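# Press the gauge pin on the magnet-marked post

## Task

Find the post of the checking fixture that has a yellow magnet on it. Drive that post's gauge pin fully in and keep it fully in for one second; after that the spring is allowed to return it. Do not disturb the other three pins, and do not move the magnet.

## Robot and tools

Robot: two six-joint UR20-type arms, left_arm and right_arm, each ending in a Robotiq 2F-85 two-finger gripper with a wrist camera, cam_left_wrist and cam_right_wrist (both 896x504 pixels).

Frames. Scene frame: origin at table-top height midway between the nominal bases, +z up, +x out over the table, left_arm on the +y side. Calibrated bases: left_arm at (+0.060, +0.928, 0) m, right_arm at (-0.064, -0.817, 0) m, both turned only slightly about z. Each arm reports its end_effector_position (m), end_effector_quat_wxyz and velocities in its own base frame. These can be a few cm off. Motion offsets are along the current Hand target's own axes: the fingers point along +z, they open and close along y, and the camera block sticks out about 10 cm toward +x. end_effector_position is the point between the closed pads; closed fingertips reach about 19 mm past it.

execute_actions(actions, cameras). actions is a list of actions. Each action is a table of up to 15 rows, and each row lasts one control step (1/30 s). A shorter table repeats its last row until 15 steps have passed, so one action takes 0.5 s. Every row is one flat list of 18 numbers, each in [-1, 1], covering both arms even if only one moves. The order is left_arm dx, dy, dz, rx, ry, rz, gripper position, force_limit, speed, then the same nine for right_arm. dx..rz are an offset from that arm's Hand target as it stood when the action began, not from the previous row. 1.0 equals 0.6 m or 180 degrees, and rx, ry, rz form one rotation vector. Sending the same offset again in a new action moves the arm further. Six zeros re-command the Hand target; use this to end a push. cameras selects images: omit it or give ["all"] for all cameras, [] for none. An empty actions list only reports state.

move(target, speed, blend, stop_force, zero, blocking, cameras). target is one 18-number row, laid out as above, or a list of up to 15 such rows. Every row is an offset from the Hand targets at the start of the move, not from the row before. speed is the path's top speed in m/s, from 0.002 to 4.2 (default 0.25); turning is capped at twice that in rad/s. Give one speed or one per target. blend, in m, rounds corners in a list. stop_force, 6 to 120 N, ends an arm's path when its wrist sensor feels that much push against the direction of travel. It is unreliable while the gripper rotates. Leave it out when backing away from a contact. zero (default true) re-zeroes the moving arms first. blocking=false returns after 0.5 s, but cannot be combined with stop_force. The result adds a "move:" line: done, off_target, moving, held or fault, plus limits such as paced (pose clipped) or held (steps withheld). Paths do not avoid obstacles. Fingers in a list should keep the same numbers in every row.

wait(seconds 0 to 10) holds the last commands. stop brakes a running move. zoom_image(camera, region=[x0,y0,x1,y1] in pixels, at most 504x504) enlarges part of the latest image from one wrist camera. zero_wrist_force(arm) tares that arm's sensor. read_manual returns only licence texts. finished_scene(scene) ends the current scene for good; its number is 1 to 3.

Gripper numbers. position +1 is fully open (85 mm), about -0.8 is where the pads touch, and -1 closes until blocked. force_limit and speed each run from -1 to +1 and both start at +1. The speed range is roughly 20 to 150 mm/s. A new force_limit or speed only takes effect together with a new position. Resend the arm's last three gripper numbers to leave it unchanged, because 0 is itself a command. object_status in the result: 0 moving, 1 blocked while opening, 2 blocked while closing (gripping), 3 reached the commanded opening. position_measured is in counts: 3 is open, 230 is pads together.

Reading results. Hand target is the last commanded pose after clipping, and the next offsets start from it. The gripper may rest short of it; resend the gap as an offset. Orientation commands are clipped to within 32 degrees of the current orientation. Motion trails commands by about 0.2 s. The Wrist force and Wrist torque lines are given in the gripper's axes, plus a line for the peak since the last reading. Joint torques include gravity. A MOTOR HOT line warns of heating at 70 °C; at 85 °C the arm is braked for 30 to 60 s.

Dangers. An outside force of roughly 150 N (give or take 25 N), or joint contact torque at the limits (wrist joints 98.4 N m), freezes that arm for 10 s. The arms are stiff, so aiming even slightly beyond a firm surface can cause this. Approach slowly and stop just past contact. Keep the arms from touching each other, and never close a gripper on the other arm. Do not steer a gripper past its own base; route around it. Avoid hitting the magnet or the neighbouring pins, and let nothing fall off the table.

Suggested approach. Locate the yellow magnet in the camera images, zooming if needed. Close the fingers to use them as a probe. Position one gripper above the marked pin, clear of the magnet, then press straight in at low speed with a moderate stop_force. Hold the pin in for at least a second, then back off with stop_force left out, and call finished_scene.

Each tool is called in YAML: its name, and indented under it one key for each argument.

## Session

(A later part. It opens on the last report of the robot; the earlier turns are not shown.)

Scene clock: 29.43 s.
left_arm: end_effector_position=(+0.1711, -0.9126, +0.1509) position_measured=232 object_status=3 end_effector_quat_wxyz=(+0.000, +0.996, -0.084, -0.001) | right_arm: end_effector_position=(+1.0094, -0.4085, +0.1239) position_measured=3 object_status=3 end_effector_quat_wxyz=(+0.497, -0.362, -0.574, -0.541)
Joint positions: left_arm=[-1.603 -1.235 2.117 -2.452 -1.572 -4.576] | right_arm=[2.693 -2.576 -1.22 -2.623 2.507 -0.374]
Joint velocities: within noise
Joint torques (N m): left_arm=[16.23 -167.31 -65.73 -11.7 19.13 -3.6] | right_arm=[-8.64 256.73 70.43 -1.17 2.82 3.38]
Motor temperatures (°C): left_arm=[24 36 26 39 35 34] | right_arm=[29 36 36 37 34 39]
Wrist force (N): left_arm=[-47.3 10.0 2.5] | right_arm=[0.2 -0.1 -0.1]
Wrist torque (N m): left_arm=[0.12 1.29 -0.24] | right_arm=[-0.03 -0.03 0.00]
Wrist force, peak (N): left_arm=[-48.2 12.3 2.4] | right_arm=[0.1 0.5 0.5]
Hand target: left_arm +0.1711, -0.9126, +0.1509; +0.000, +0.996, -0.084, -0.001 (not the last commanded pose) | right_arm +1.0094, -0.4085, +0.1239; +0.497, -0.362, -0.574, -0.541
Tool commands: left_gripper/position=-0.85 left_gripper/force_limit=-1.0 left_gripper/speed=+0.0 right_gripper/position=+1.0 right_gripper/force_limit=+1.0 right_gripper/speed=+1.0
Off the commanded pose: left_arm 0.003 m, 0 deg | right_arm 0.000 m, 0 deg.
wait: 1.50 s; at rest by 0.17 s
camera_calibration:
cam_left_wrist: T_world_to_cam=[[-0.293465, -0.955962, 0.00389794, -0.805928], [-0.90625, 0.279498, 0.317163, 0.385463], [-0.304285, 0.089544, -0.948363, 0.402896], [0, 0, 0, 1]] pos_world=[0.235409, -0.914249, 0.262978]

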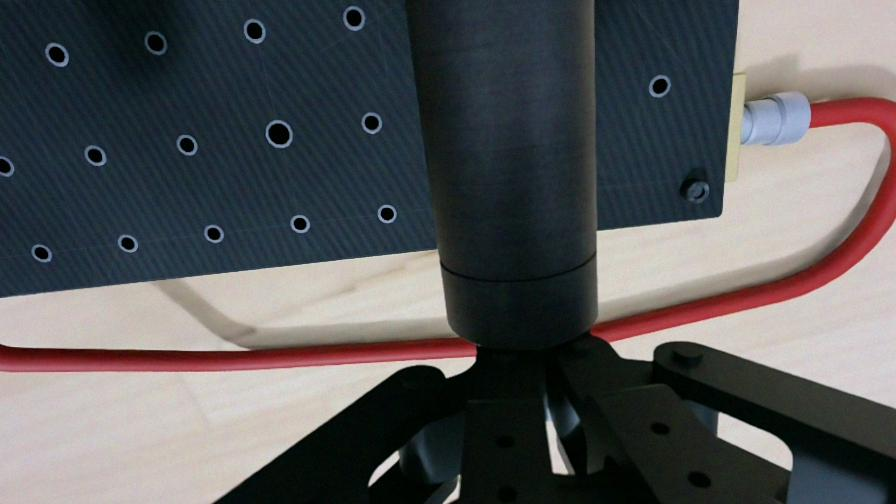

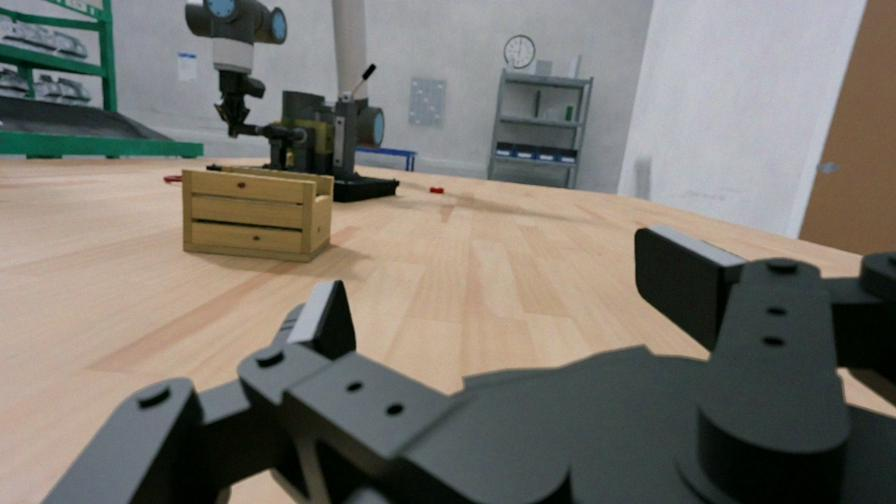

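move:
  target: [-0.15,0,0,0,0,0,-0.85,-1,0,0,0,0,0,0,0,1,1,1]
  speed: 0.1
  cameras: ["cam_left_wrist"]

finished_scene:
  scene: 1

Scene clock: 31.03 s.
left_arm: end_effector_position=(+0.0825, -0.8975, +0.1510) position_measured=232 object_status=3 end_effector_quat_wxyz=(+0.000, +0.996, -0.084, -0.001) | right_arm: end_effector_position=(+1.0094, -0.4085, +0.1239) position_measured=3 object_status=3 end_effector_quat_wxyz=(+0.497, -0.362, -0.574, -0.541)
Joint positions: left_arm=[-1.704 -1.259 2.155 -2.467 -1.572 -4.676] | right_arm=[2.693 -2.576 -1.22 -2.623 2.507 -0.374]
Joint velocities: within noise
Joint torques (N m): left_arm=[-15.45 -162.15 -47.38 -13.28 2.2 -4.27] | right_arm=[-5.77 252.82 76.1 -0.64 3.58 3.71]
Motor temperatures (°C): left_arm=[24 36 26 39 35 34] | right_arm=[28 36 36 37 34 39]
Wrist force (N): left_arm=[-1.7 3.5 -0.2] | right_arm=[0.3 0.1 0.4]
Wrist torque (N m): left_arm=[0.55 0.18 0.07] | right_arm=[0.02 -0.04 -0.01]
Wrist force, peak (N): left_arm=[-47.3 10.0 2.4] | right_arm=[0.3 0.2 0.6]
Hand target: left_arm +0.0824, -0.8975, +0.1510; +0.000, +0.996, -0.084, -0.001 | right_arm +1.0094, -0.4085, +0.1239; +0.497, -0.362, -0.574, -0.541
Off the commanded pose: left_arm 0.000 m, 0 deg | right_arm 0.000 m, 0 deg.
move: done
camera_calibration:
cam_left_wrist: T_world_to_cam=[[-0.293456, -0.955964, 0.00392576, -0.817506], [-0.906222, 0.27949, 0.317249, 0.300883], [-0.304376, 0.0895411, -0.948334, 0.374682], [0, 0, 0, 1]] pos_world=[0.146809, -0.89915, 0.263078]
Images, in order (width x height): cam_left_wrist 896x504.

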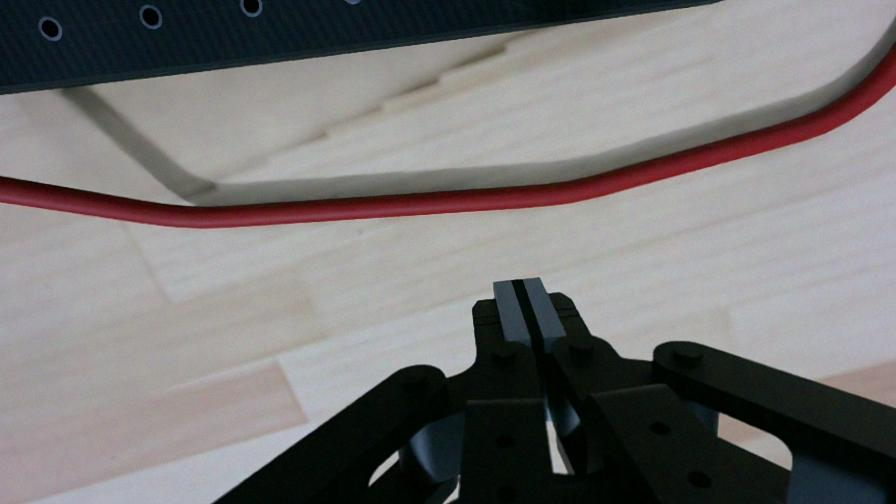

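The scene is finished: the task was done.


## Next scene

The same job, from a new start.

execute_actions:
  actions: []

Scene clock: 0.00 s.
left_arm: end_effector_position=(+1.6020, +0.5513, +0.3701) position_measured=3 object_status=3 end_effector_quat_wxyz=(-0.049, +0.940, +0.190, +0.279) | right_arm: end_effector_position=(+0.4481, +0.4679, +0.3319) position_measured=3 object_status=3 end_effector_quat_wxyz=(-0.272, +0.502, +0.649, +0.503)
Joint positions: left_arm=[0.193 -0.686 0.985 -2.439 -1.472 -3.319] | right_arm=[4.007 -1.969 -2.772 1.193 2.076 2.519]
Joint velocities: within noise
Joint torques (N m): no reading
Motor temperatures (°C): left_arm=[24 35 26 38 34 34] | right_arm=[28 35 36 37 34 38]
Wrist force (N): no reading
Wrist torque (N m): no reading
Wrist force, peak (N): no reading
Hand target: left_arm +1.6020, +0.5513, +0.3701; -0.049, +0.940, +0.190, +0.279 | right_arm +0.4481, +0.4679, +0.3319; -0.272, +0.502, +0.649, +0.503
Tool commands: left_gripper/position=+1.0 left_gripper/force_limit=+1.0 left_gripper/speed=+1.0 right_gripper/position=+1.0 right_gripper/force_limit=+1.0 right_gripper/speed=+1.0
camera_calibration:
cam_left_wrist: T_world_to_cam=[[0.280319, -0.958405, -0.0536817, 0.116011], [-0.933413, -0.259108, -0.248199, 1.75322], [0.223966, 0.119682, -0.967221, 0.0591923], [0, 0, 0, 1]] pos_world=[1.5907, 0.558373, 0.498626]
cam_right_wrist: T_world_to_cam=[[0.956613, -0.13676, 0.257272, -0.433465], [0.120637, -0.61784, -0.776995, 0.502422], [0.265214, 0.774319, -0.574535, -0.162484], [0, 0, 0, 1]] pos_world=[0.39714, 0.37695, 0.408545]

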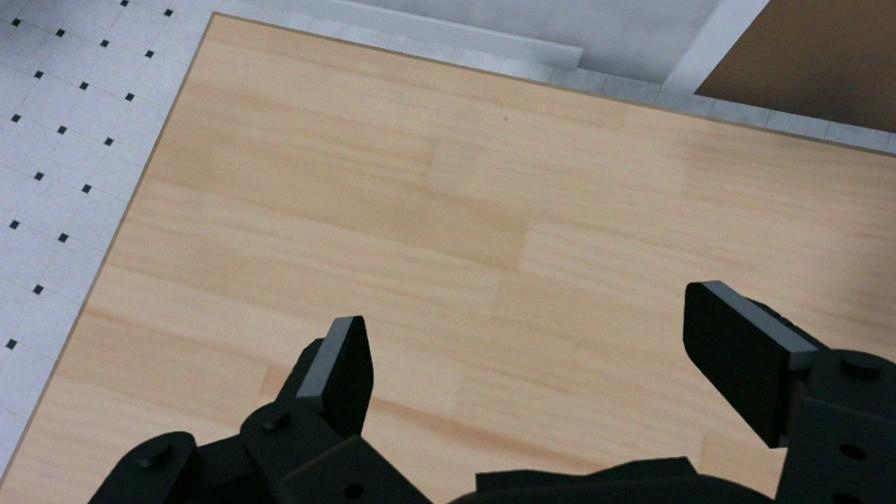

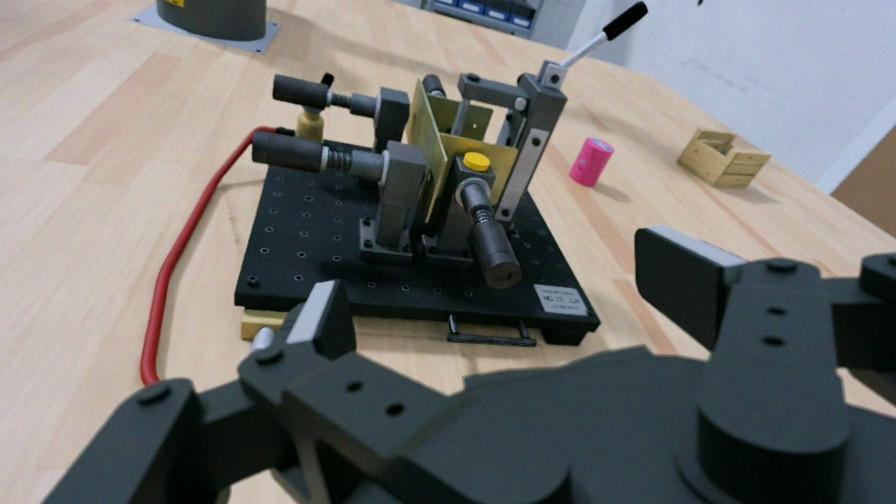

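move:
  target:
    - [0,0,0,0,0,0,1,1,1,-0.0272,0.1823,0.2867,0.1173,-0.37,0.061,-0.85,-1,0]
    - [0,0,0,0,0,0,1,1,1,-0.2417,0.0875,0.3732,0.1173,-0.37,0.061,-0.85,-1,0]
  speed: 0.35
  blend: 0.03
  cameras: ["cam_right_wrist"]

Scene clock: 7.13 s.
left_arm: end_effector_position=(+1.6020, +0.5513, +0.3701) position_measured=3 object_status=3 end_effector_quat_wxyz=(-0.049, +0.940, +0.190, +0.279) | right_arm: end_effector_position=(+0.5811, +0.6198, +0.1499) position_measured=232 object_status=3 end_effector_quat_wxyz=(+0.000, +0.695, +0.719, +0.000)
Joint positions: left_arm=[0.193 -0.686 0.985 -2.439 -1.472 -3.319] | right_arm=[4.198 -1.837 -2.228 -0.648 1.571 2.593]
Joint velocities: within noise
Joint torques (N m): left_arm=[0.82 -277.77 -108.53 -11.6 1.79 0.34] | right_arm=[-20.18 95.64 56.74 15.57 -4.32 -6.57]
Motor temperatures (°C): left_arm=[24 35 26 38 34 34] | right_arm=[28 35 36 37 34 38]
Wrist force (N): left_arm=[0.2 -0.1 -0.1] | right_arm=[-1.0 2.4 0.9]
Wrist torque (N m): left_arm=[-0.01 -0.02 0.00] | right_arm=[1.33 0.40 -0.65]
Wrist force, peak (N): left_arm=[0.7 -0.5 -0.3] | right_arm=[-1.4 2.6 5.0]
Hand target: left_arm +1.6020, +0.5513, +0.3701; -0.049, +0.940, +0.190, +0.279 | right_arm +0.5811, +0.6198, +0.1498; +0.000, +0.695, +0.719, +0.000
Off the commanded pose: left_arm 0.000 m, 0 deg | right_arm 0.000 m, 0 deg.
move: done
camera_calibration:
cam_right_wrist: T_world_to_cam=[[0.989087, -0.12963, 0.0700188, -0.488258], [-0.144353, -0.947728, 0.284559, 0.638169], [0.0294715, -0.291561, -0.956098, 0.434859], [0, 0, 0, 1]] pos_world=[0.562235, 0.668306, 0.268359]
Images, in order (width x height): cam_right_wrist 896x504.

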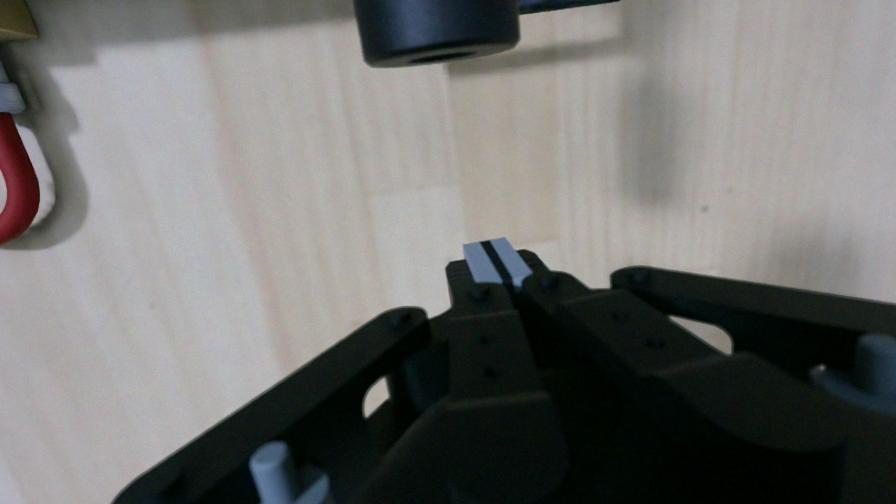

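move:
  target: [0,0,0,0,0,0,1,1,1,0.05,-0.0115,0,0,0,0,-0.85,-1,0]
  speed: 0.1
  cameras: ["cam_right_wrist"]

Scene clock: 8.63 s.
left_arm: end_effector_position=(+1.6020, +0.5513, +0.3701) position_measured=3 object_status=3 end_effector_quat_wxyz=(-0.049, +0.940, +0.190, +0.279) | right_arm: end_effector_position=(+0.5733, +0.6493, +0.1497) position_measured=232 object_status=3 end_effector_quat_wxyz=(+0.000, +0.695, +0.719, +0.000)
Joint positions: left_arm=[0.193 -0.686 0.985 -2.439 -1.472 -3.319] | right_arm=[4.223 -1.852 -2.205 -0.656 1.571 2.618]
Joint velocities: within noise
Joint torques (N m): left_arm=[6.32 -283.06 -110.88 -11.3 3.26 0.9] | right_arm=[18.66 96.92 87.19 3.7 0.73 4.62]
Motor temperatures (°C): left_arm=[24 35 26 38 34 34] | right_arm=[28 35 36 37 34 38]
Wrist force (N): left_arm=[0.2 0.0 -0.2] | right_arm=[-1.0 2.5 0.6]
Wrist torque (N m): left_arm=[0.01 -0.02 -0.01] | right_arm=[1.40 0.39 -0.69]
Wrist force, peak (N): left_arm=[0.4 0.5 -0.3] | right_arm=[-2.3 2.7 0.9]
Hand target: left_arm +1.6020, +0.5513, +0.3701; -0.049, +0.940, +0.190, +0.279 | right_arm +0.5732, +0.6495, +0.1497; +0.000, +0.695, +0.719, +0.000
Off the commanded pose: left_arm 0.000 m, 0 deg | right_arm 0.000 m, 0 deg.
move: done
camera_calibration:
cam_right_wrist: T_world_to_cam=[[0.989086, -0.129626, 0.0700402, -0.47672], [-0.14436, -0.947692, 0.284677, 0.664975], [0.0294749, -0.291681, -0.956061, 0.443667], [0, 0, 0, 1]] pos_world=[0.554435, 0.697805, 0.26826]
Images, in order (width x height): cam_right_wrist 896x504.

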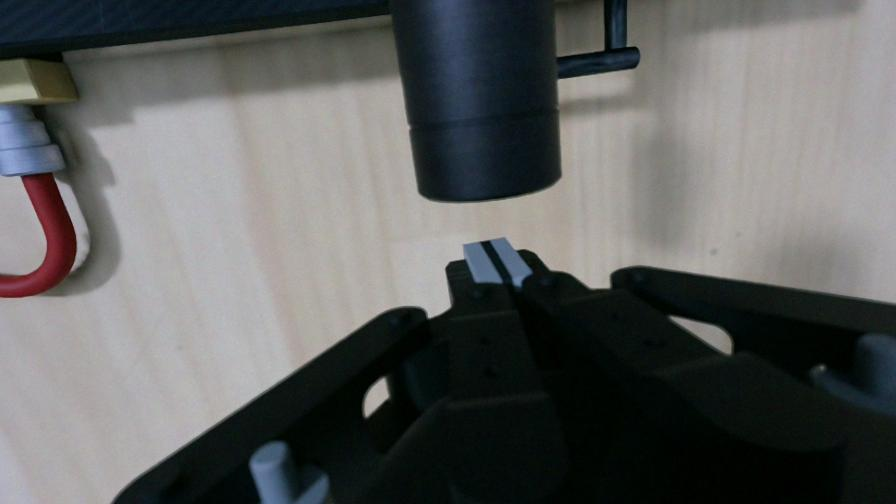

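move:
  target: [0,0,0,0,0,0,1,1,1,0.075,0,0,0,0,0,-0.85,-1,0]
  speed: 0.01
  stop_force: 45
  cameras: ["cam_right_wrist"]

Scene clock: 14.07 s.
left_arm: end_effector_position=(+1.6020, +0.5513, +0.3701) position_measured=3 object_status=3 end_effector_quat_wxyz=(-0.049, +0.940, +0.190, +0.279) | right_arm: end_effector_position=(+0.5719, +0.6880, +0.1497) position_measured=232 object_status=3 end_effector_quat_wxyz=(+0.000, +0.695, +0.719, +0.000)
Joint positions: left_arm=[0.193 -0.686 0.985 -2.439 -1.472 -3.319] | right_arm=[4.245 -1.878 -2.165 -0.67 1.571 2.64]
Joint velocities: within noise
Joint torques (N m): left_arm=[6.84 -284.65 -115.73 -11.26 4.81 1.93] | right_arm=[5.75 153.77 92.69 22.9 10.47 -7.22]
Motor temperatures (°C): left_arm=[24 35 26 38 34 34] | right_arm=[28 35 36 37 34 38]
Wrist force (N): left_arm=[0.1 -0.2 -0.3] | right_arm=[-36.2 3.3 8.8]
Wrist torque (N m): left_arm=[-0.04 -0.01 0.00] | right_arm=[1.46 1.35 -0.33]
Wrist force, peak (N): left_arm=[0.7 -0.3 -0.3] | right_arm=[-68.2 3.1 -13.0]
Hand target: left_arm +1.6020, +0.5513, +0.3701; -0.049, +0.940, +0.190, +0.279 | right_arm +0.5719, +0.6880, +0.1497; +0.000, +0.695, +0.719, +0.000 (not the last commanded pose)
Off the commanded pose: left_arm 0.000 m, 0 deg | right_arm 0.006 m, 0 deg.
move: contact (right_arm)
camera_calibration:
cam_right_wrist: T_world_to_cam=[[0.989087, -0.129617, 0.0700374, -0.470219], [-0.144351, -0.947693, 0.284678, 0.701458], [0.0294747, -0.291681, -0.956061, 0.454904], [0, 0, 0, 1]] pos_world=[0.552935, 0.736505, 0.26816]
Images, in order (width x height): cam_right_wrist 896x504.

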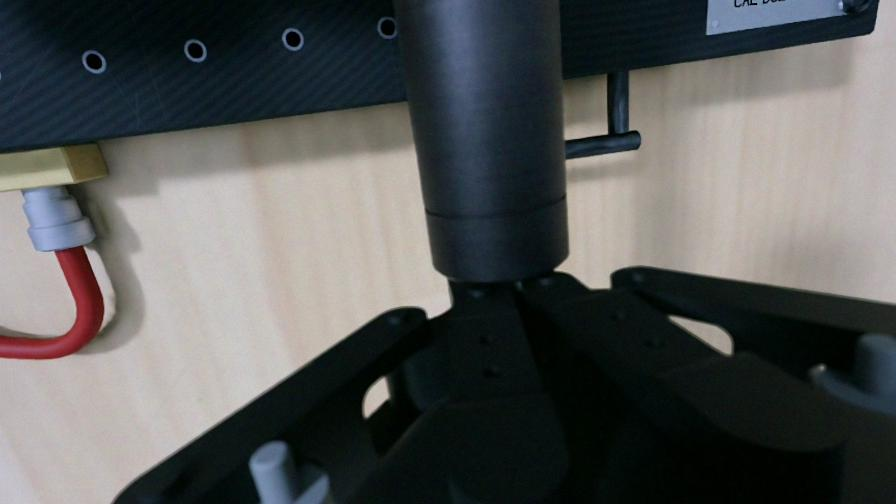

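move:
  target: [0,0,0,0,0,0,1,1,1,0.008,0,0,0,0,0,-0.85,-1,0]
  speed: 0.004
  stop_force: 50
  zero: false
  cameras: []

wait:
  seconds: 1.2
  cameras: []

Scene clock: 14.97 s.
left_arm: end_effector_position=(+1.6020, +0.5513, +0.3701) position_measured=3 object_status=3 end_effector_quat_wxyz=(-0.049, +0.940, +0.190, +0.279) | right_arm: end_effector_position=(+0.5719, +0.6882, +0.1497) position_measured=232 object_status=3 end_effector_quat_wxyz=(+0.000, +0.695, +0.719, +0.000)
Joint positions: left_arm=[0.193 -0.686 0.985 -2.439 -1.472 -3.319] | right_arm=[4.246 -1.878 -2.165 -0.67 1.571 2.64]
Joint velocities: within noise
Joint torques (N m): left_arm=[8.62 -283.53 -115.52 -10.57 4.55 2.41] | right_arm=[21.76 139.78 104.43 28.65 10.18 1.15]
Motor temperatures (°C): left_arm=[24 35 26 38 34 34] | right_arm=[28 35 36 37 34 38]
Wrist force (N): left_arm=[0.6 -0.1 -0.2] | right_arm=[-60.1 -3.5 -7.2]
Wrist torque (N m): left_arm=[-0.01 -0.09 -0.01] | right_arm=[1.10 2.19 -0.20]
Wrist force, peak (N): left_arm=[0.7 -0.1 0.1] | right_arm=[-63.2 -4.8 -6.0]
Hand target: left_arm +1.6020, +0.5513, +0.3701; -0.049, +0.940, +0.190, +0.279 | right_arm +0.5719, +0.6881, +0.1497; +0.000, +0.695, +0.719, +0.000 (not the last commanded pose)
Off the commanded pose: left_arm 0.000 m, 0 deg | right_arm 0.005 m, 0 deg.
move: contact (right_arm)
No camera images: "cameras" was empty.

Scene clock: 16.17 s.
left_arm: end_effector_position=(+1.6020, +0.5513, +0.3701) position_measured=3 object_status=3 end_effector_quat_wxyz=(-0.049, +0.940, +0.190, +0.279) | right_arm: end_effector_position=(+0.5719, +0.6881, +0.1497) position_measured=232 object_status=3 end_effector_quat_wxyz=(+0.000, +0.695, +0.719, +0.000)
Joint positions: left_arm=[0.193 -0.686 0.985 -2.439 -1.472 -3.319] | right_arm=[4.246 -1.878 -2.165 -0.67 1.571 2.64]
Joint velocities: within noise
Joint torques (N m): left_arm=[8 -288.38 -116.47 -11.19 5.39 2.61] | right_arm=[22.8 146.48 101.85 27.02 10.37 -2.85]
Motor temperatures (°C): left_arm=[24 35 26 38 34 34] | right_arm=[28 35 36 37 34 38]
Wrist force (N): left_arm=[0.2 0.0 -0.1] | right_arm=[-57.0 -2.1 -8.5]
Wrist torque (N m): left_arm=[0.00 -0.02 -0.01] | right_arm=[1.13 2.09 -0.21]
Wrist force, peak (N): left_arm=[0.6 0.1 -0.2] | right_arm=[-59.8 -3.3 -8.4]
Hand target: left_arm +1.6020, +0.5513, +0.3701; -0.049, +0.940, +0.190, +0.279 | right_arm +0.5719, +0.6881, +0.1497; +0.000, +0.695, +0.719, +0.000 (not the last commanded pose)
Tool commands: left_gripper/position=+1.0 left_gripper/force_limit=+1.0 left_gripper/speed=+1.0 right_gripper/position=-0.85 right_gripper/force_limit=-1.0 right_gripper/speed=+0.0
Off the commanded pose: left_arm 0.000 m, 0 deg | right_arm 0.005 m, 0 deg.
wait: 1.20 s; at rest by 0.17 s
No camera images: "cameras" was empty.

move:
  target: [0,0,0,0,0,0,1,1,1,-0.07,0,0,0,0,0,-0.85,-1,0]
  speed: 0.1
  cameras: ["cam_right_wrist"]

Scene clock: 17.17 s.
left_arm: end_effector_position=(+1.6020, +0.5513, +0.3701) position_measured=3 object_status=3 end_effector_quat_wxyz=(-0.049, +0.940, +0.190, +0.279) | right_arm: end_effector_position=(+0.5733, +0.6464, +0.1497) position_measured=232 object_status=3 end_effector_quat_wxyz=(+0.000, +0.695, +0.719, +0.000)
Joint positions: left_arm=[0.193 -0.686 0.985 -2.439 -1.472 -3.319] | right_arm=[4.222 -1.85 -2.208 -0.655 1.571 2.616]
Joint velocities: within noise
Joint torques (N m): left_arm=[7.92 -292.3 -116.94 -10.67 5.01 2.14] | right_arm=[-19.97 146.2 55.4 15.93 -4.07 -5.6]
Motor temperatures (°C): left_arm=[24 35 26 38 34 34] | right_arm=[28 35 36 37 34 38]
Wrist force (N): left_arm=[0.2 -0.2 -0.1] | right_arm=[0.5 1.8 2.2]
Wrist torque (N m): left_arm=[-0.02 -0.01 -0.01] | right_arm=[1.26 0.13 -0.69]
Wrist force, peak (N): left_arm=[0.5 -0.4 -0.4] | right_arm=[-57.2 -1.8 -8.2]
Hand target: left_arm +1.6020, +0.5513, +0.3701; -0.049, +0.940, +0.190, +0.279 | right_arm +0.5733, +0.6462, +0.1497; +0.000, +0.695, +0.719, +0.000
Off the commanded pose: left_arm 0.000 m, 0 deg | right_arm 0.000 m, 0 deg.
move: done
camera_calibration:
cam_right_wrist: T_world_to_cam=[[0.989101, -0.129533, 0.0700106, -0.477154], [-0.144262, -0.947704, 0.284686, 0.662207], [0.0294731, -0.291683, -0.956061, 0.442728], [0, 0, 0, 1]] pos_world=[0.554436, 0.694905, 0.26816]
Images, in order (width x height): cam_right_wrist 896x504.

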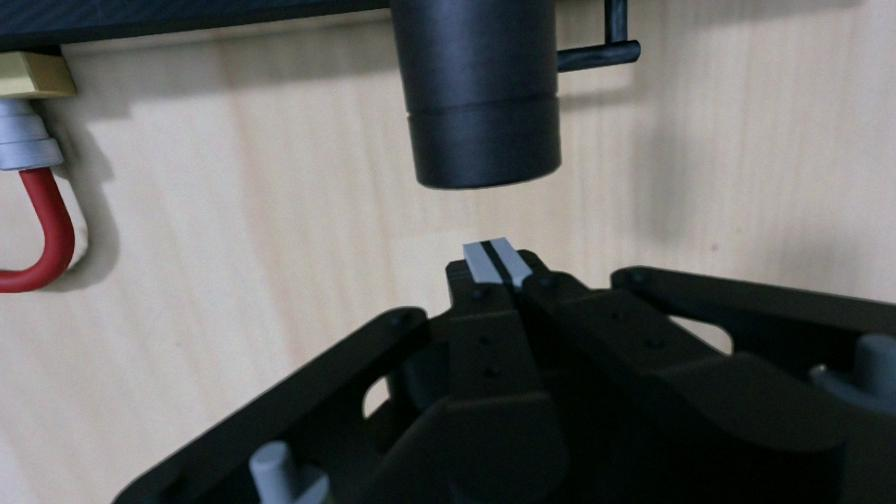

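finished_scene:
  scene: 2

The scene is finished: the task was done.


## Next scene

The same job, from a new start.

execute_actions:
  actions: []

Scene clock: 0.00 s.
left_arm: end_effector_position=(+0.3071, -0.4220, +0.1602) position_measured=3 object_status=3 end_effector_quat_wxyz=(+0.066, +0.956, -0.074, +0.275) | right_arm: end_effector_position=(+0.4900, -0.3027, +0.2369) position_measured=3 object_status=3 end_effector_quat_wxyz=(+0.548, -0.467, -0.511, -0.471)
Joint positions: left_arm=[-1.763 -1.739 2.857 -2.766 -1.003 1.555] | right_arm=[2.511 -2.074 -2.06 -2.212 2.389 -0.015]
Joint velocities: within noise
Joint torques (N m): no reading
Motor temperatures (°C): left_arm=[24 35 26 38 34 33] | right_arm=[28 35 35 36 33 38]
Wrist force (N): no reading
Wrist torque (N m): no reading
Wrist force, peak (N): no reading
Hand target: left_arm +0.3071, -0.4220, +0.1602; +0.066, +0.956, -0.074, +0.275 | right_arm +0.4900, -0.3027, +0.2369; +0.548, -0.467, -0.511, -0.471
Tool commands: left_gripper/position=+1.0 left_gripper/force_limit=+1.0 left_gripper/speed=+1.0 right_gripper/position=+1.0 right_gripper/force_limit=+1.0 right_gripper/speed=+1.0
camera_calibration:
cam_left_wrist: T_world_to_cam=[[-0.285835, -0.958093, 0.0188626, -0.30276], [-0.929607, 0.27245, -0.248197, 0.463413], [0.232657, -0.0884782, -0.968526, 0.172428], [0, 0, 0, 1]] pos_world=[0.304136, -0.401073, 0.28773]
cam_right_wrist: T_world_to_cam=[[0.978979, 0.0562001, -0.196068, -0.399553], [-0.174505, -0.266853, -0.947807, 0.238768], [-0.105588, 0.962097, -0.251436, 0.530477], [0, 0, 0, 1]] pos_world=[0.488832, -0.424199, 0.281347]

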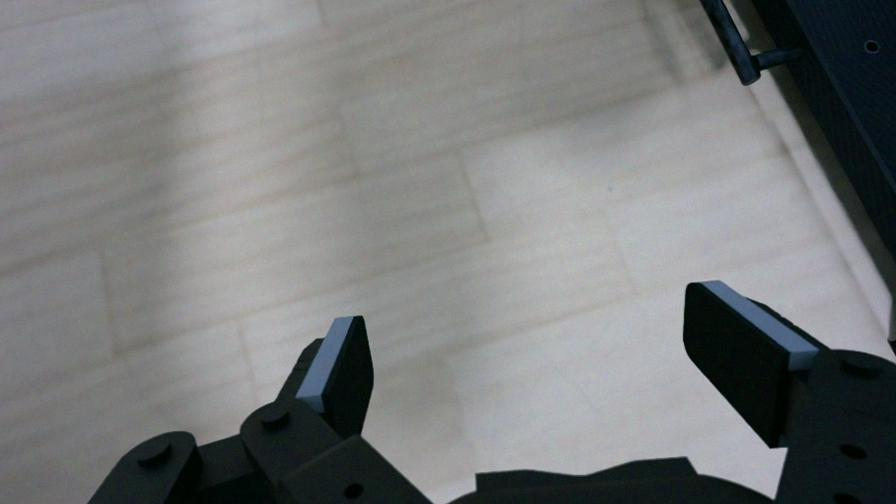

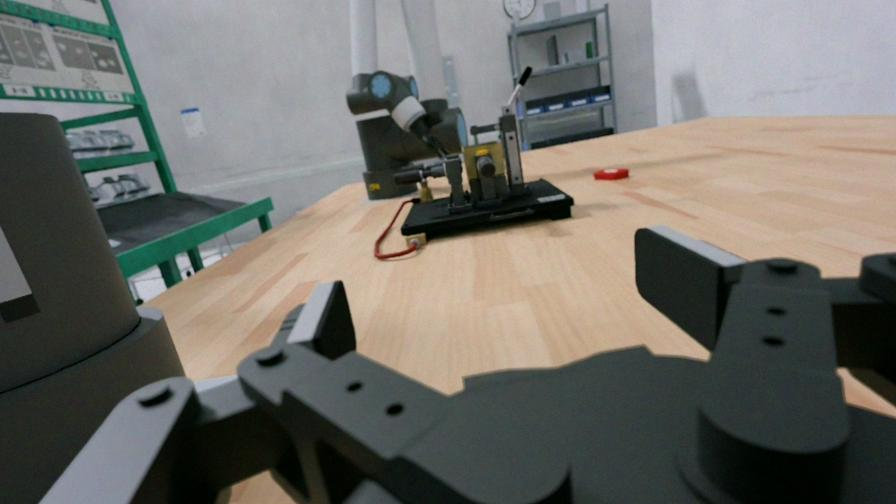

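zoom_image:
  camera: "cam_right_wrist"
  region: [360, 50, 600, 270]

zoom_image:
  camera: "cam_right_wrist"
  region: [390, 100, 520, 220]

Scaled by 2.100 from the camera's 896x504 image, which has a finer 1280x720 frame.

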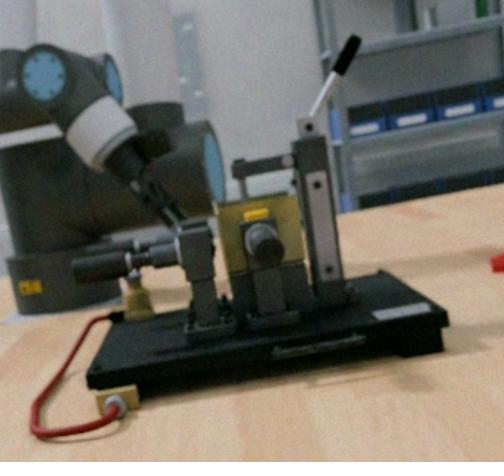

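Scaled by 3.877 from the camera's 896x504 image, which has a finer 1280x720 frame.

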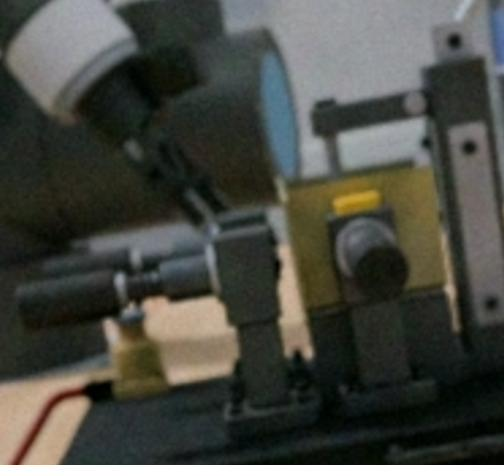

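move:
  target:
    - [0,0,0,0,0,0,1,1,1,0.161,0.215,0.018,-0.0356,-0.5124,0.0191,-0.85,-1,0]
    - [0,0,0,0,0,0,1,1,1,0.1265,0.3212,0.8955,-0.0356,-0.5124,0.0191,-0.85,-1,0]
  speed: 0.5
  blend: 0.08
  cameras: ["cam_right_wrist"]

Scene clock: 4.80 s.
left_arm: end_effector_position=(+0.3071, -0.4220, +0.1602) position_measured=3 object_status=3 end_effector_quat_wxyz=(+0.066, +0.956, -0.074, +0.275) | right_arm: end_effector_position=(+0.6192, +0.2505, +0.3298) position_measured=232 object_status=3 end_effector_quat_wxyz=(+0.000, +0.703, +0.712, +0.000)
Joint positions: left_arm=[-1.763 -1.739 2.857 -2.766 -1.003 1.555] | right_arm=[3.832 -1.437 -2.326 -0.949 1.571 2.248]
Joint velocities: within noise
Joint torques (N m): left_arm=[5.29 -6.46 -58.85 -9.18 3.62 -0.32] | right_arm=[24.88 21.72 105.76 15.57 -3.38 6.61]
Motor temperatures (°C): left_arm=[24 35 26 38 34 33] | right_arm=[28 35 35 36 33 38]
Wrist force (N): left_arm=[0.0 0.0 -0.4] | right_arm=[0.3 2.9 2.2]
Wrist torque (N m): left_arm=[0.00 0.00 0.00] | right_arm=[1.50 -0.18 -0.62]
Wrist force, peak (N): left_arm=[-0.1 -0.5 -0.3] | right_arm=[5.2 2.8 1.9]
Hand target: left_arm +0.3071, -0.4220, +0.1602; +0.066, +0.956, -0.074, +0.275 | right_arm +0.6192, +0.2507, +0.3298; +0.000, +0.703, +0.712, +0.000
Off the commanded pose: left_arm 0.000 m, 0 deg | right_arm 0.000 m, 0 deg.
move: done
camera_calibration:
cam_right_wrist: T_world_to_cam=[[0.985968, -0.151224, 0.070698, -0.579249], [-0.16522, -0.94454, 0.283806, 0.254795], [0.0238589, -0.291504, -0.956272, 0.501654], [0, 0, 0, 1]] pos_world=[0.601249, 0.299302, 0.448357]
Images, in order (width x height): cam_right_wrist 896x504.

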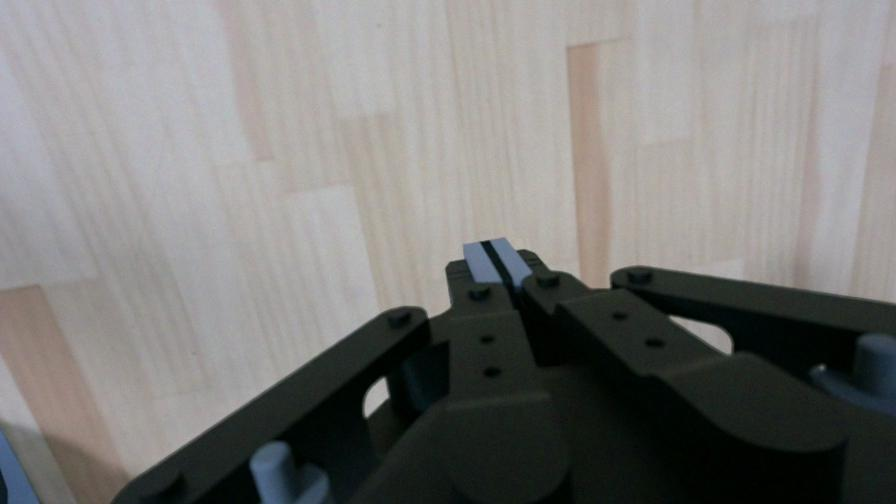

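move:
  target: [0,0,0,0,0,0,1,1,1,0.4,-0.177,0,0,0.167,0,-0.85,-1,0]
  speed: 0.4
  cameras: ["cam_right_wrist"]

Scene clock: 6.53 s.
left_arm: end_effector_position=(+0.3071, -0.4220, +0.1602) position_measured=3 object_status=3 end_effector_quat_wxyz=(+0.066, +0.956, -0.074, +0.275) | right_arm: end_effector_position=(+0.5100, +0.4893, +0.3299) position_measured=232 object_status=3 end_effector_quat_wxyz=(-0.185, +0.679, +0.687, +0.182)
Joint positions: left_arm=[-1.763 -1.739 2.857 -2.766 -1.003 1.555] | right_arm=[4.04 -1.495 -2.481 -0.315 1.893 2.526]
Joint velocities: within noise
Joint torques (N m): left_arm=[7.99 -10.37 -59.47 -8.9 2.83 -1.03] | right_arm=[20.66 27.78 65.46 15.51 -0.52 6.53]
Motor temperatures (°C): left_arm=[24 35 26 38 34 33] | right_arm=[28 35 35 36 33 38]
Wrist force (N): left_arm=[0.0 0.0 -0.5] | right_arm=[-0.2 1.7 1.6]
Wrist torque (N m): left_arm=[0.01 0.01 0.00] | right_arm=[1.01 0.06 -0.22]
Wrist force, peak (N): left_arm=[0.4 0.1 -0.4] | right_arm=[-2.0 4.8 1.8]
Hand target: left_arm +0.3071, -0.4220, +0.1602; +0.066, +0.956, -0.074, +0.275 | right_arm +0.5100, +0.4894, +0.3298; -0.185, +0.679, +0.687, +0.182
Off the commanded pose: left_arm 0.000 m, 0 deg | right_arm 0.000 m, 0 deg.
move: done
camera_calibration:
cam_right_wrist: T_world_to_cam=[[0.986157, -0.164502, -0.020827, -0.398923], [-0.164916, -0.959979, -0.226371, 0.638009], [0.0172449, 0.226672, -0.973819, 0.329502], [0, 0, 0, 1]] pos_world=[0.492936, 0.472162, 0.456994]
Images, in order (width x height): cam_right_wrist 896x504.

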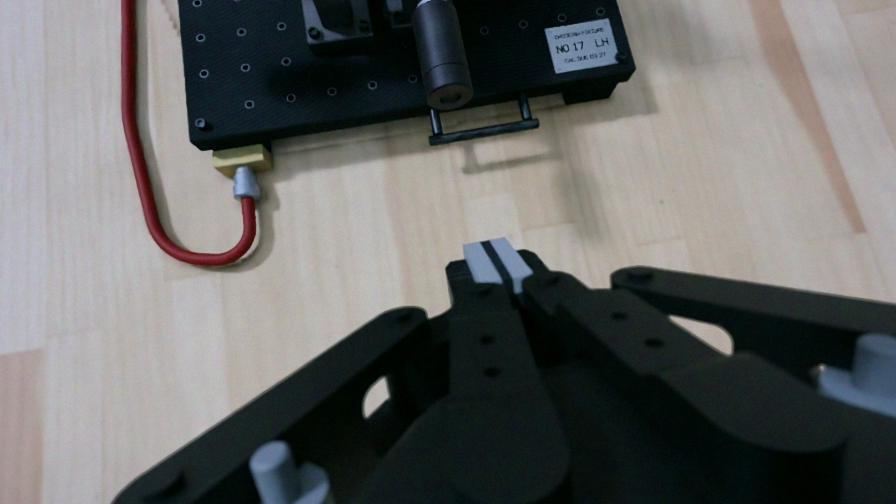

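move:
  target: [0,0,0,0,0,0,1,1,1,0.0457,0.0177,0.3728,0,-0.167,0,-0.85,-1,0]
  speed: 0.25
  cameras: ["cam_right_wrist"]

Scene clock: 8.87 s.
left_arm: end_effector_position=(+0.3071, -0.4220, +0.1602) position_measured=3 object_status=3 end_effector_quat_wxyz=(+0.066, +0.956, -0.074, +0.275) | right_arm: end_effector_position=(+0.5190, +0.6252, +0.1501) position_measured=232 object_status=3 end_effector_quat_wxyz=(+0.000, +0.703, +0.712, +0.000)
Joint positions: left_arm=[-1.763 -1.739 2.857 -2.766 -1.003 1.555] | right_arm=[4.27 -1.803 -2.279 -0.63 1.571 2.686]
Joint velocities: within noise
Joint torques (N m): left_arm=[8.29 -12.96 -59.79 -7.44 4 -1.01] | right_arm=[22.75 91.43 77.63 6.92 -3.9 5.51]
Motor temperatures (°C): left_arm=[24 35 26 38 34 33] | right_arm=[28 35 35 36 33 38]
Wrist force (N): left_arm=[-0.2 -0.3 0.2] | right_arm=[-1.5 2.3 1.9]
Wrist torque (N m): left_arm=[-0.06 0.04 0.00] | right_arm=[1.56 0.29 -0.39]
Wrist force, peak (N): left_arm=[0.0 -0.2 -0.4] | right_arm=[1.4 2.7 3.9]
Hand target: left_arm +0.3071, -0.4220, +0.1602; +0.066, +0.956, -0.074, +0.275 | right_arm +0.5190, +0.6253, +0.1500; +0.000, +0.703, +0.712, +0.000
Off the commanded pose: left_arm 0.000 m, 0 deg | right_arm 0.000 m, 0 deg.
move: done
camera_calibration:
cam_right_wrist: T_world_to_cam=[[0.985969, -0.151235, 0.0706616, -0.41107], [-0.165215, -0.944604, 0.283598, 0.643256], [0.0238573, -0.291293, -0.956336, 0.441304], [0, 0, 0, 1]] pos_world=[0.501049, 0.674002, 0.268656]
Images, in order (width x height): cam_right_wrist 896x504.

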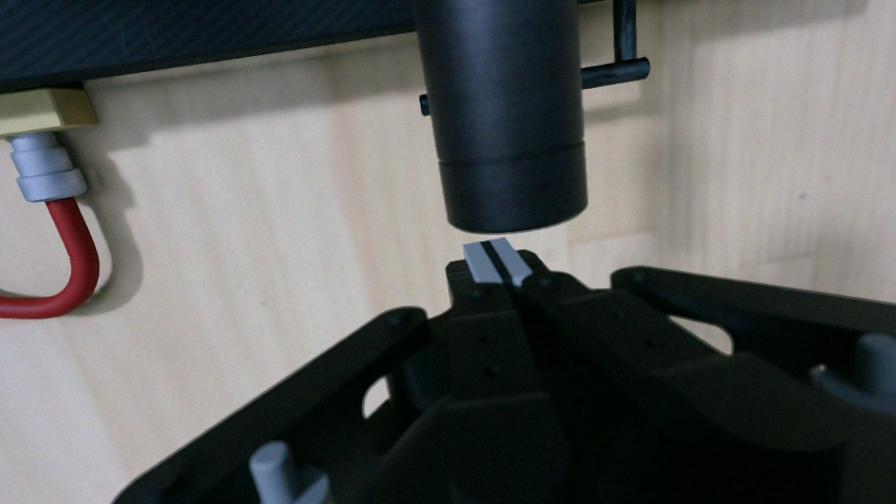

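move:
  target:
    - [0,0,0,0,0,0,1,1,1,0.02,0,0,0,0,0,-0.85,-1,0]
    - [0,0,0,0,0,0,1,1,1,0.0667,0,0,0,0,0,-0.85,-1,0]
  speed: [0.03,0.01]
  stop_force: 45
  cameras: ["cam_right_wrist"]

move:
  target: [0,0,0,0,0,0,1,1,1,0.008,0,0,0,0,0,-0.85,-1,0]
  speed: 0.004
  stop_force: 50
  zero: false
  cameras: []

wait:
  seconds: 1.1
  cameras: []

Scene clock: 12.97 s.
left_arm: end_effector_position=(+0.3071, -0.4220, +0.1602) position_measured=3 object_status=3 end_effector_quat_wxyz=(+0.066, +0.956, -0.074, +0.275) | right_arm: end_effector_position=(+0.5186, +0.6562, +0.1500) position_measured=232 object_status=3 end_effector_quat_wxyz=(+0.000, +0.703, +0.712, +0.000)
Joint positions: left_arm=[-1.763 -1.739 2.857 -2.766 -1.003 1.555] | right_arm=[4.286 -1.825 -2.246 -0.641 1.571 2.703]
Joint velocities: within noise
Joint torques (N m): left_arm=[9.68 -6.1 -66.76 -7.97 4.85 -0.78] | right_arm=[-4.39 142.56 89.4 22.75 9.97 -7.32]
Motor temperatures (°C): left_arm=[24 35 26 38 34 33] | right_arm=[28 35 35 36 33 38]
Wrist force (N): left_arm=[0.1 0.0 0.1] | right_arm=[-31.5 4.1 9.8]
Wrist torque (N m): left_arm=[0.00 -0.01 0.00] | right_arm=[1.54 0.99 -0.55]
Wrist force, peak (N): left_arm=[0.5 0.1 -0.3] | right_arm=[-63.0 3.2 -9.6]
Hand target: left_arm +0.3071, -0.4220, +0.1602; +0.066, +0.956, -0.074, +0.275 | right_arm +0.5186, +0.6562, +0.1500; +0.000, +0.703, +0.712, +0.000 (not the last commanded pose)
Off the commanded pose: left_arm 0.000 m, 0 deg | right_arm 0.009 m, 0 deg.
move: contact (right_arm); path passed 1 of 2 targets
camera_calibration:
cam_right_wrist: T_world_to_cam=[[0.985969, -0.151213, 0.0707097, -0.406008], [-0.165215, -0.944514, 0.283897, 0.672357], [0.0238574, -0.291596, -0.956244, 0.450437], [0, 0, 0, 1]] pos_world=[0.500649, 0.705002, 0.268557]
Images, in order (width x height): cam_right_wrist 896x504.

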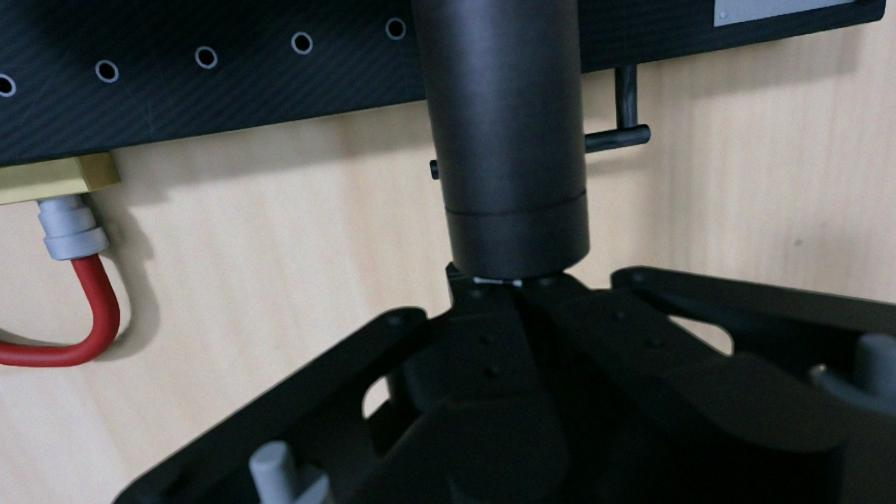

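Scene clock: 13.67 s.
left_arm: end_effector_position=(+0.3071, -0.4220, +0.1602) position_measured=3 object_status=3 end_effector_quat_wxyz=(+0.066, +0.956, -0.074, +0.275) | right_arm: end_effector_position=(+0.5186, +0.6564, +0.1500) position_measured=232 object_status=3 end_effector_quat_wxyz=(+0.000, +0.703, +0.712, +0.000)
Joint positions: left_arm=[-1.763 -1.739 2.857 -2.766 -1.003 1.555] | right_arm=[4.286 -1.825 -2.246 -0.641 1.571 2.703]
Joint velocities: within noise
Joint torques (N m): left_arm=[9.67 -8.12 -65.57 -7.77 4.62 -0.73] | right_arm=[18.15 128.18 102.28 30.65 9.38 2.61]
Motor temperatures (°C): left_arm=[24 35 26 38 34 33] | right_arm=[28 35 35 36 33 38]
Wrist force (N): left_arm=[-0.1 0.0 0.0] | right_arm=[-59.3 -1.6 -7.2]
Wrist torque (N m): left_arm=[0.00 0.02 0.00] | right_arm=[1.49 1.95 -0.64]
Wrist force, peak (N): left_arm=[-0.5 -0.1 -0.2] | right_arm=[-62.8 -3.1 -6.1]
Hand target: left_arm +0.3071, -0.4220, +0.1602; +0.066, +0.956, -0.074, +0.275 | right_arm +0.5186, +0.6563, +0.1500; +0.000, +0.703, +0.712, +0.000 (not the last commanded pose)
Off the commanded pose: left_arm 0.000 m, 0 deg | right_arm 0.005 m, 0 deg.
move: contact (right_arm)
No camera images: "cameras" was empty.

Scene clock: 14.77 s.
left_arm: end_effector_position=(+0.3071, -0.4220, +0.1602) position_measured=3 object_status=3 end_effector_quat_wxyz=(+0.066, +0.956, -0.074, +0.275) | right_arm: end_effector_position=(+0.5186, +0.6564, +0.1500) position_measured=232 object_status=3 end_effector_quat_wxyz=(+0.000, +0.703, +0.712, +0.000)
Joint positions: left_arm=[-1.763 -1.739 2.857 -2.766 -1.003 1.555] | right_arm=[4.286 -1.825 -2.246 -0.641 1.571 2.703]
Joint velocities: within noise
Joint torques (N m): left_arm=[12.08 -8.17 -64.36 -7.36 3.66 -0.9] | right_arm=[19.66 130.79 99.65 26.9 9.49 -0.34]
Motor temperatures (°C): left_arm=[24 35 26 38 34 33] | right_arm=[28 35 35 36 33 38]
Wrist force (N): left_arm=[0.1 -0.1 0.0] | right_arm=[-54.9 0.5 -4.9]
Wrist torque (N m): left_arm=[-0.01 -0.01 0.00] | right_arm=[1.61 1.83 -0.63]
Wrist force, peak (N): left_arm=[0.3 0.3 0.0] | right_arm=[-59.6 -1.8 -7.7]
Hand target: left_arm +0.3071, -0.4220, +0.1602; +0.066, +0.956, -0.074, +0.275 | right_arm +0.5186, +0.6563, +0.1500; +0.000, +0.703, +0.712, +0.000 (not the last commanded pose)
Tool commands: left_gripper/position=+1.0 left_gripper/force_limit=+1.0 left_gripper/speed=+1.0 right_gripper/position=-0.85 right_gripper/force_limit=-1.0 right_gripper/speed=+0.0
Off the commanded pose: left_arm 0.000 m, 0 deg | right_arm 0.005 m, 0 deg.
wait: 1.10 s; at rest by 0.17 s
No camera images: "cameras" was empty.

move:
  target: [0,0,0,0,0,0,1,1,1,-0.07,0,0,0,0,0,-0.85,-1,0]
  speed: 0.1
  cameras: []

finished_scene:
  scene: 3

Scene clock: 15.80 s.
left_arm: end_effector_position=(+0.3071, -0.4220, +0.1602) position_measured=3 object_status=3 end_effector_quat_wxyz=(+0.066, +0.956, -0.074, +0.275) | right_arm: end_effector_position=(+0.5191, +0.6146, +0.1500) position_measured=232 object_status=3 end_effector_quat_wxyz=(+0.000, +0.703, +0.712, +0.000)
Joint positions: left_arm=[-1.763 -1.739 2.857 -2.766 -1.003 1.555] | right_arm=[4.264 -1.795 -2.29 -0.627 1.571 2.68]
Joint velocities: within noise
Joint torques (N m): left_arm=[12.5 -7.77 -68.91 -7.44 4.04 -1.04] | right_arm=[-17.06 132.1 51.74 16.2 -2.83 -7.16]
Motor temperatures (°C): left_arm=[24 35 26 38 34 33] | right_arm=[28 35 35 36 33 38]
Wrist force (N): left_arm=[-0.1 0.1 -0.2] | right_arm=[-1.9 2.1 1.7]
Wrist torque (N m): left_arm=[0.02 0.02 0.00] | right_arm=[1.53 0.33 -0.41]
Wrist force, peak (N): left_arm=[0.0 0.3 -0.3] | right_arm=[-55.1 0.3 -5.3]
Hand target: left_arm +0.3071, -0.4220, +0.1602; +0.066, +0.956, -0.074, +0.275 | right_arm +0.5191, +0.6143, +0.1500; +0.000, +0.703, +0.712, +0.000
Off the commanded pose: left_arm 0.000 m, 0 deg | right_arm 0.000 m, 0 deg.
move: done
No camera images: "cameras" was empty.

The scene is finished: the task was done.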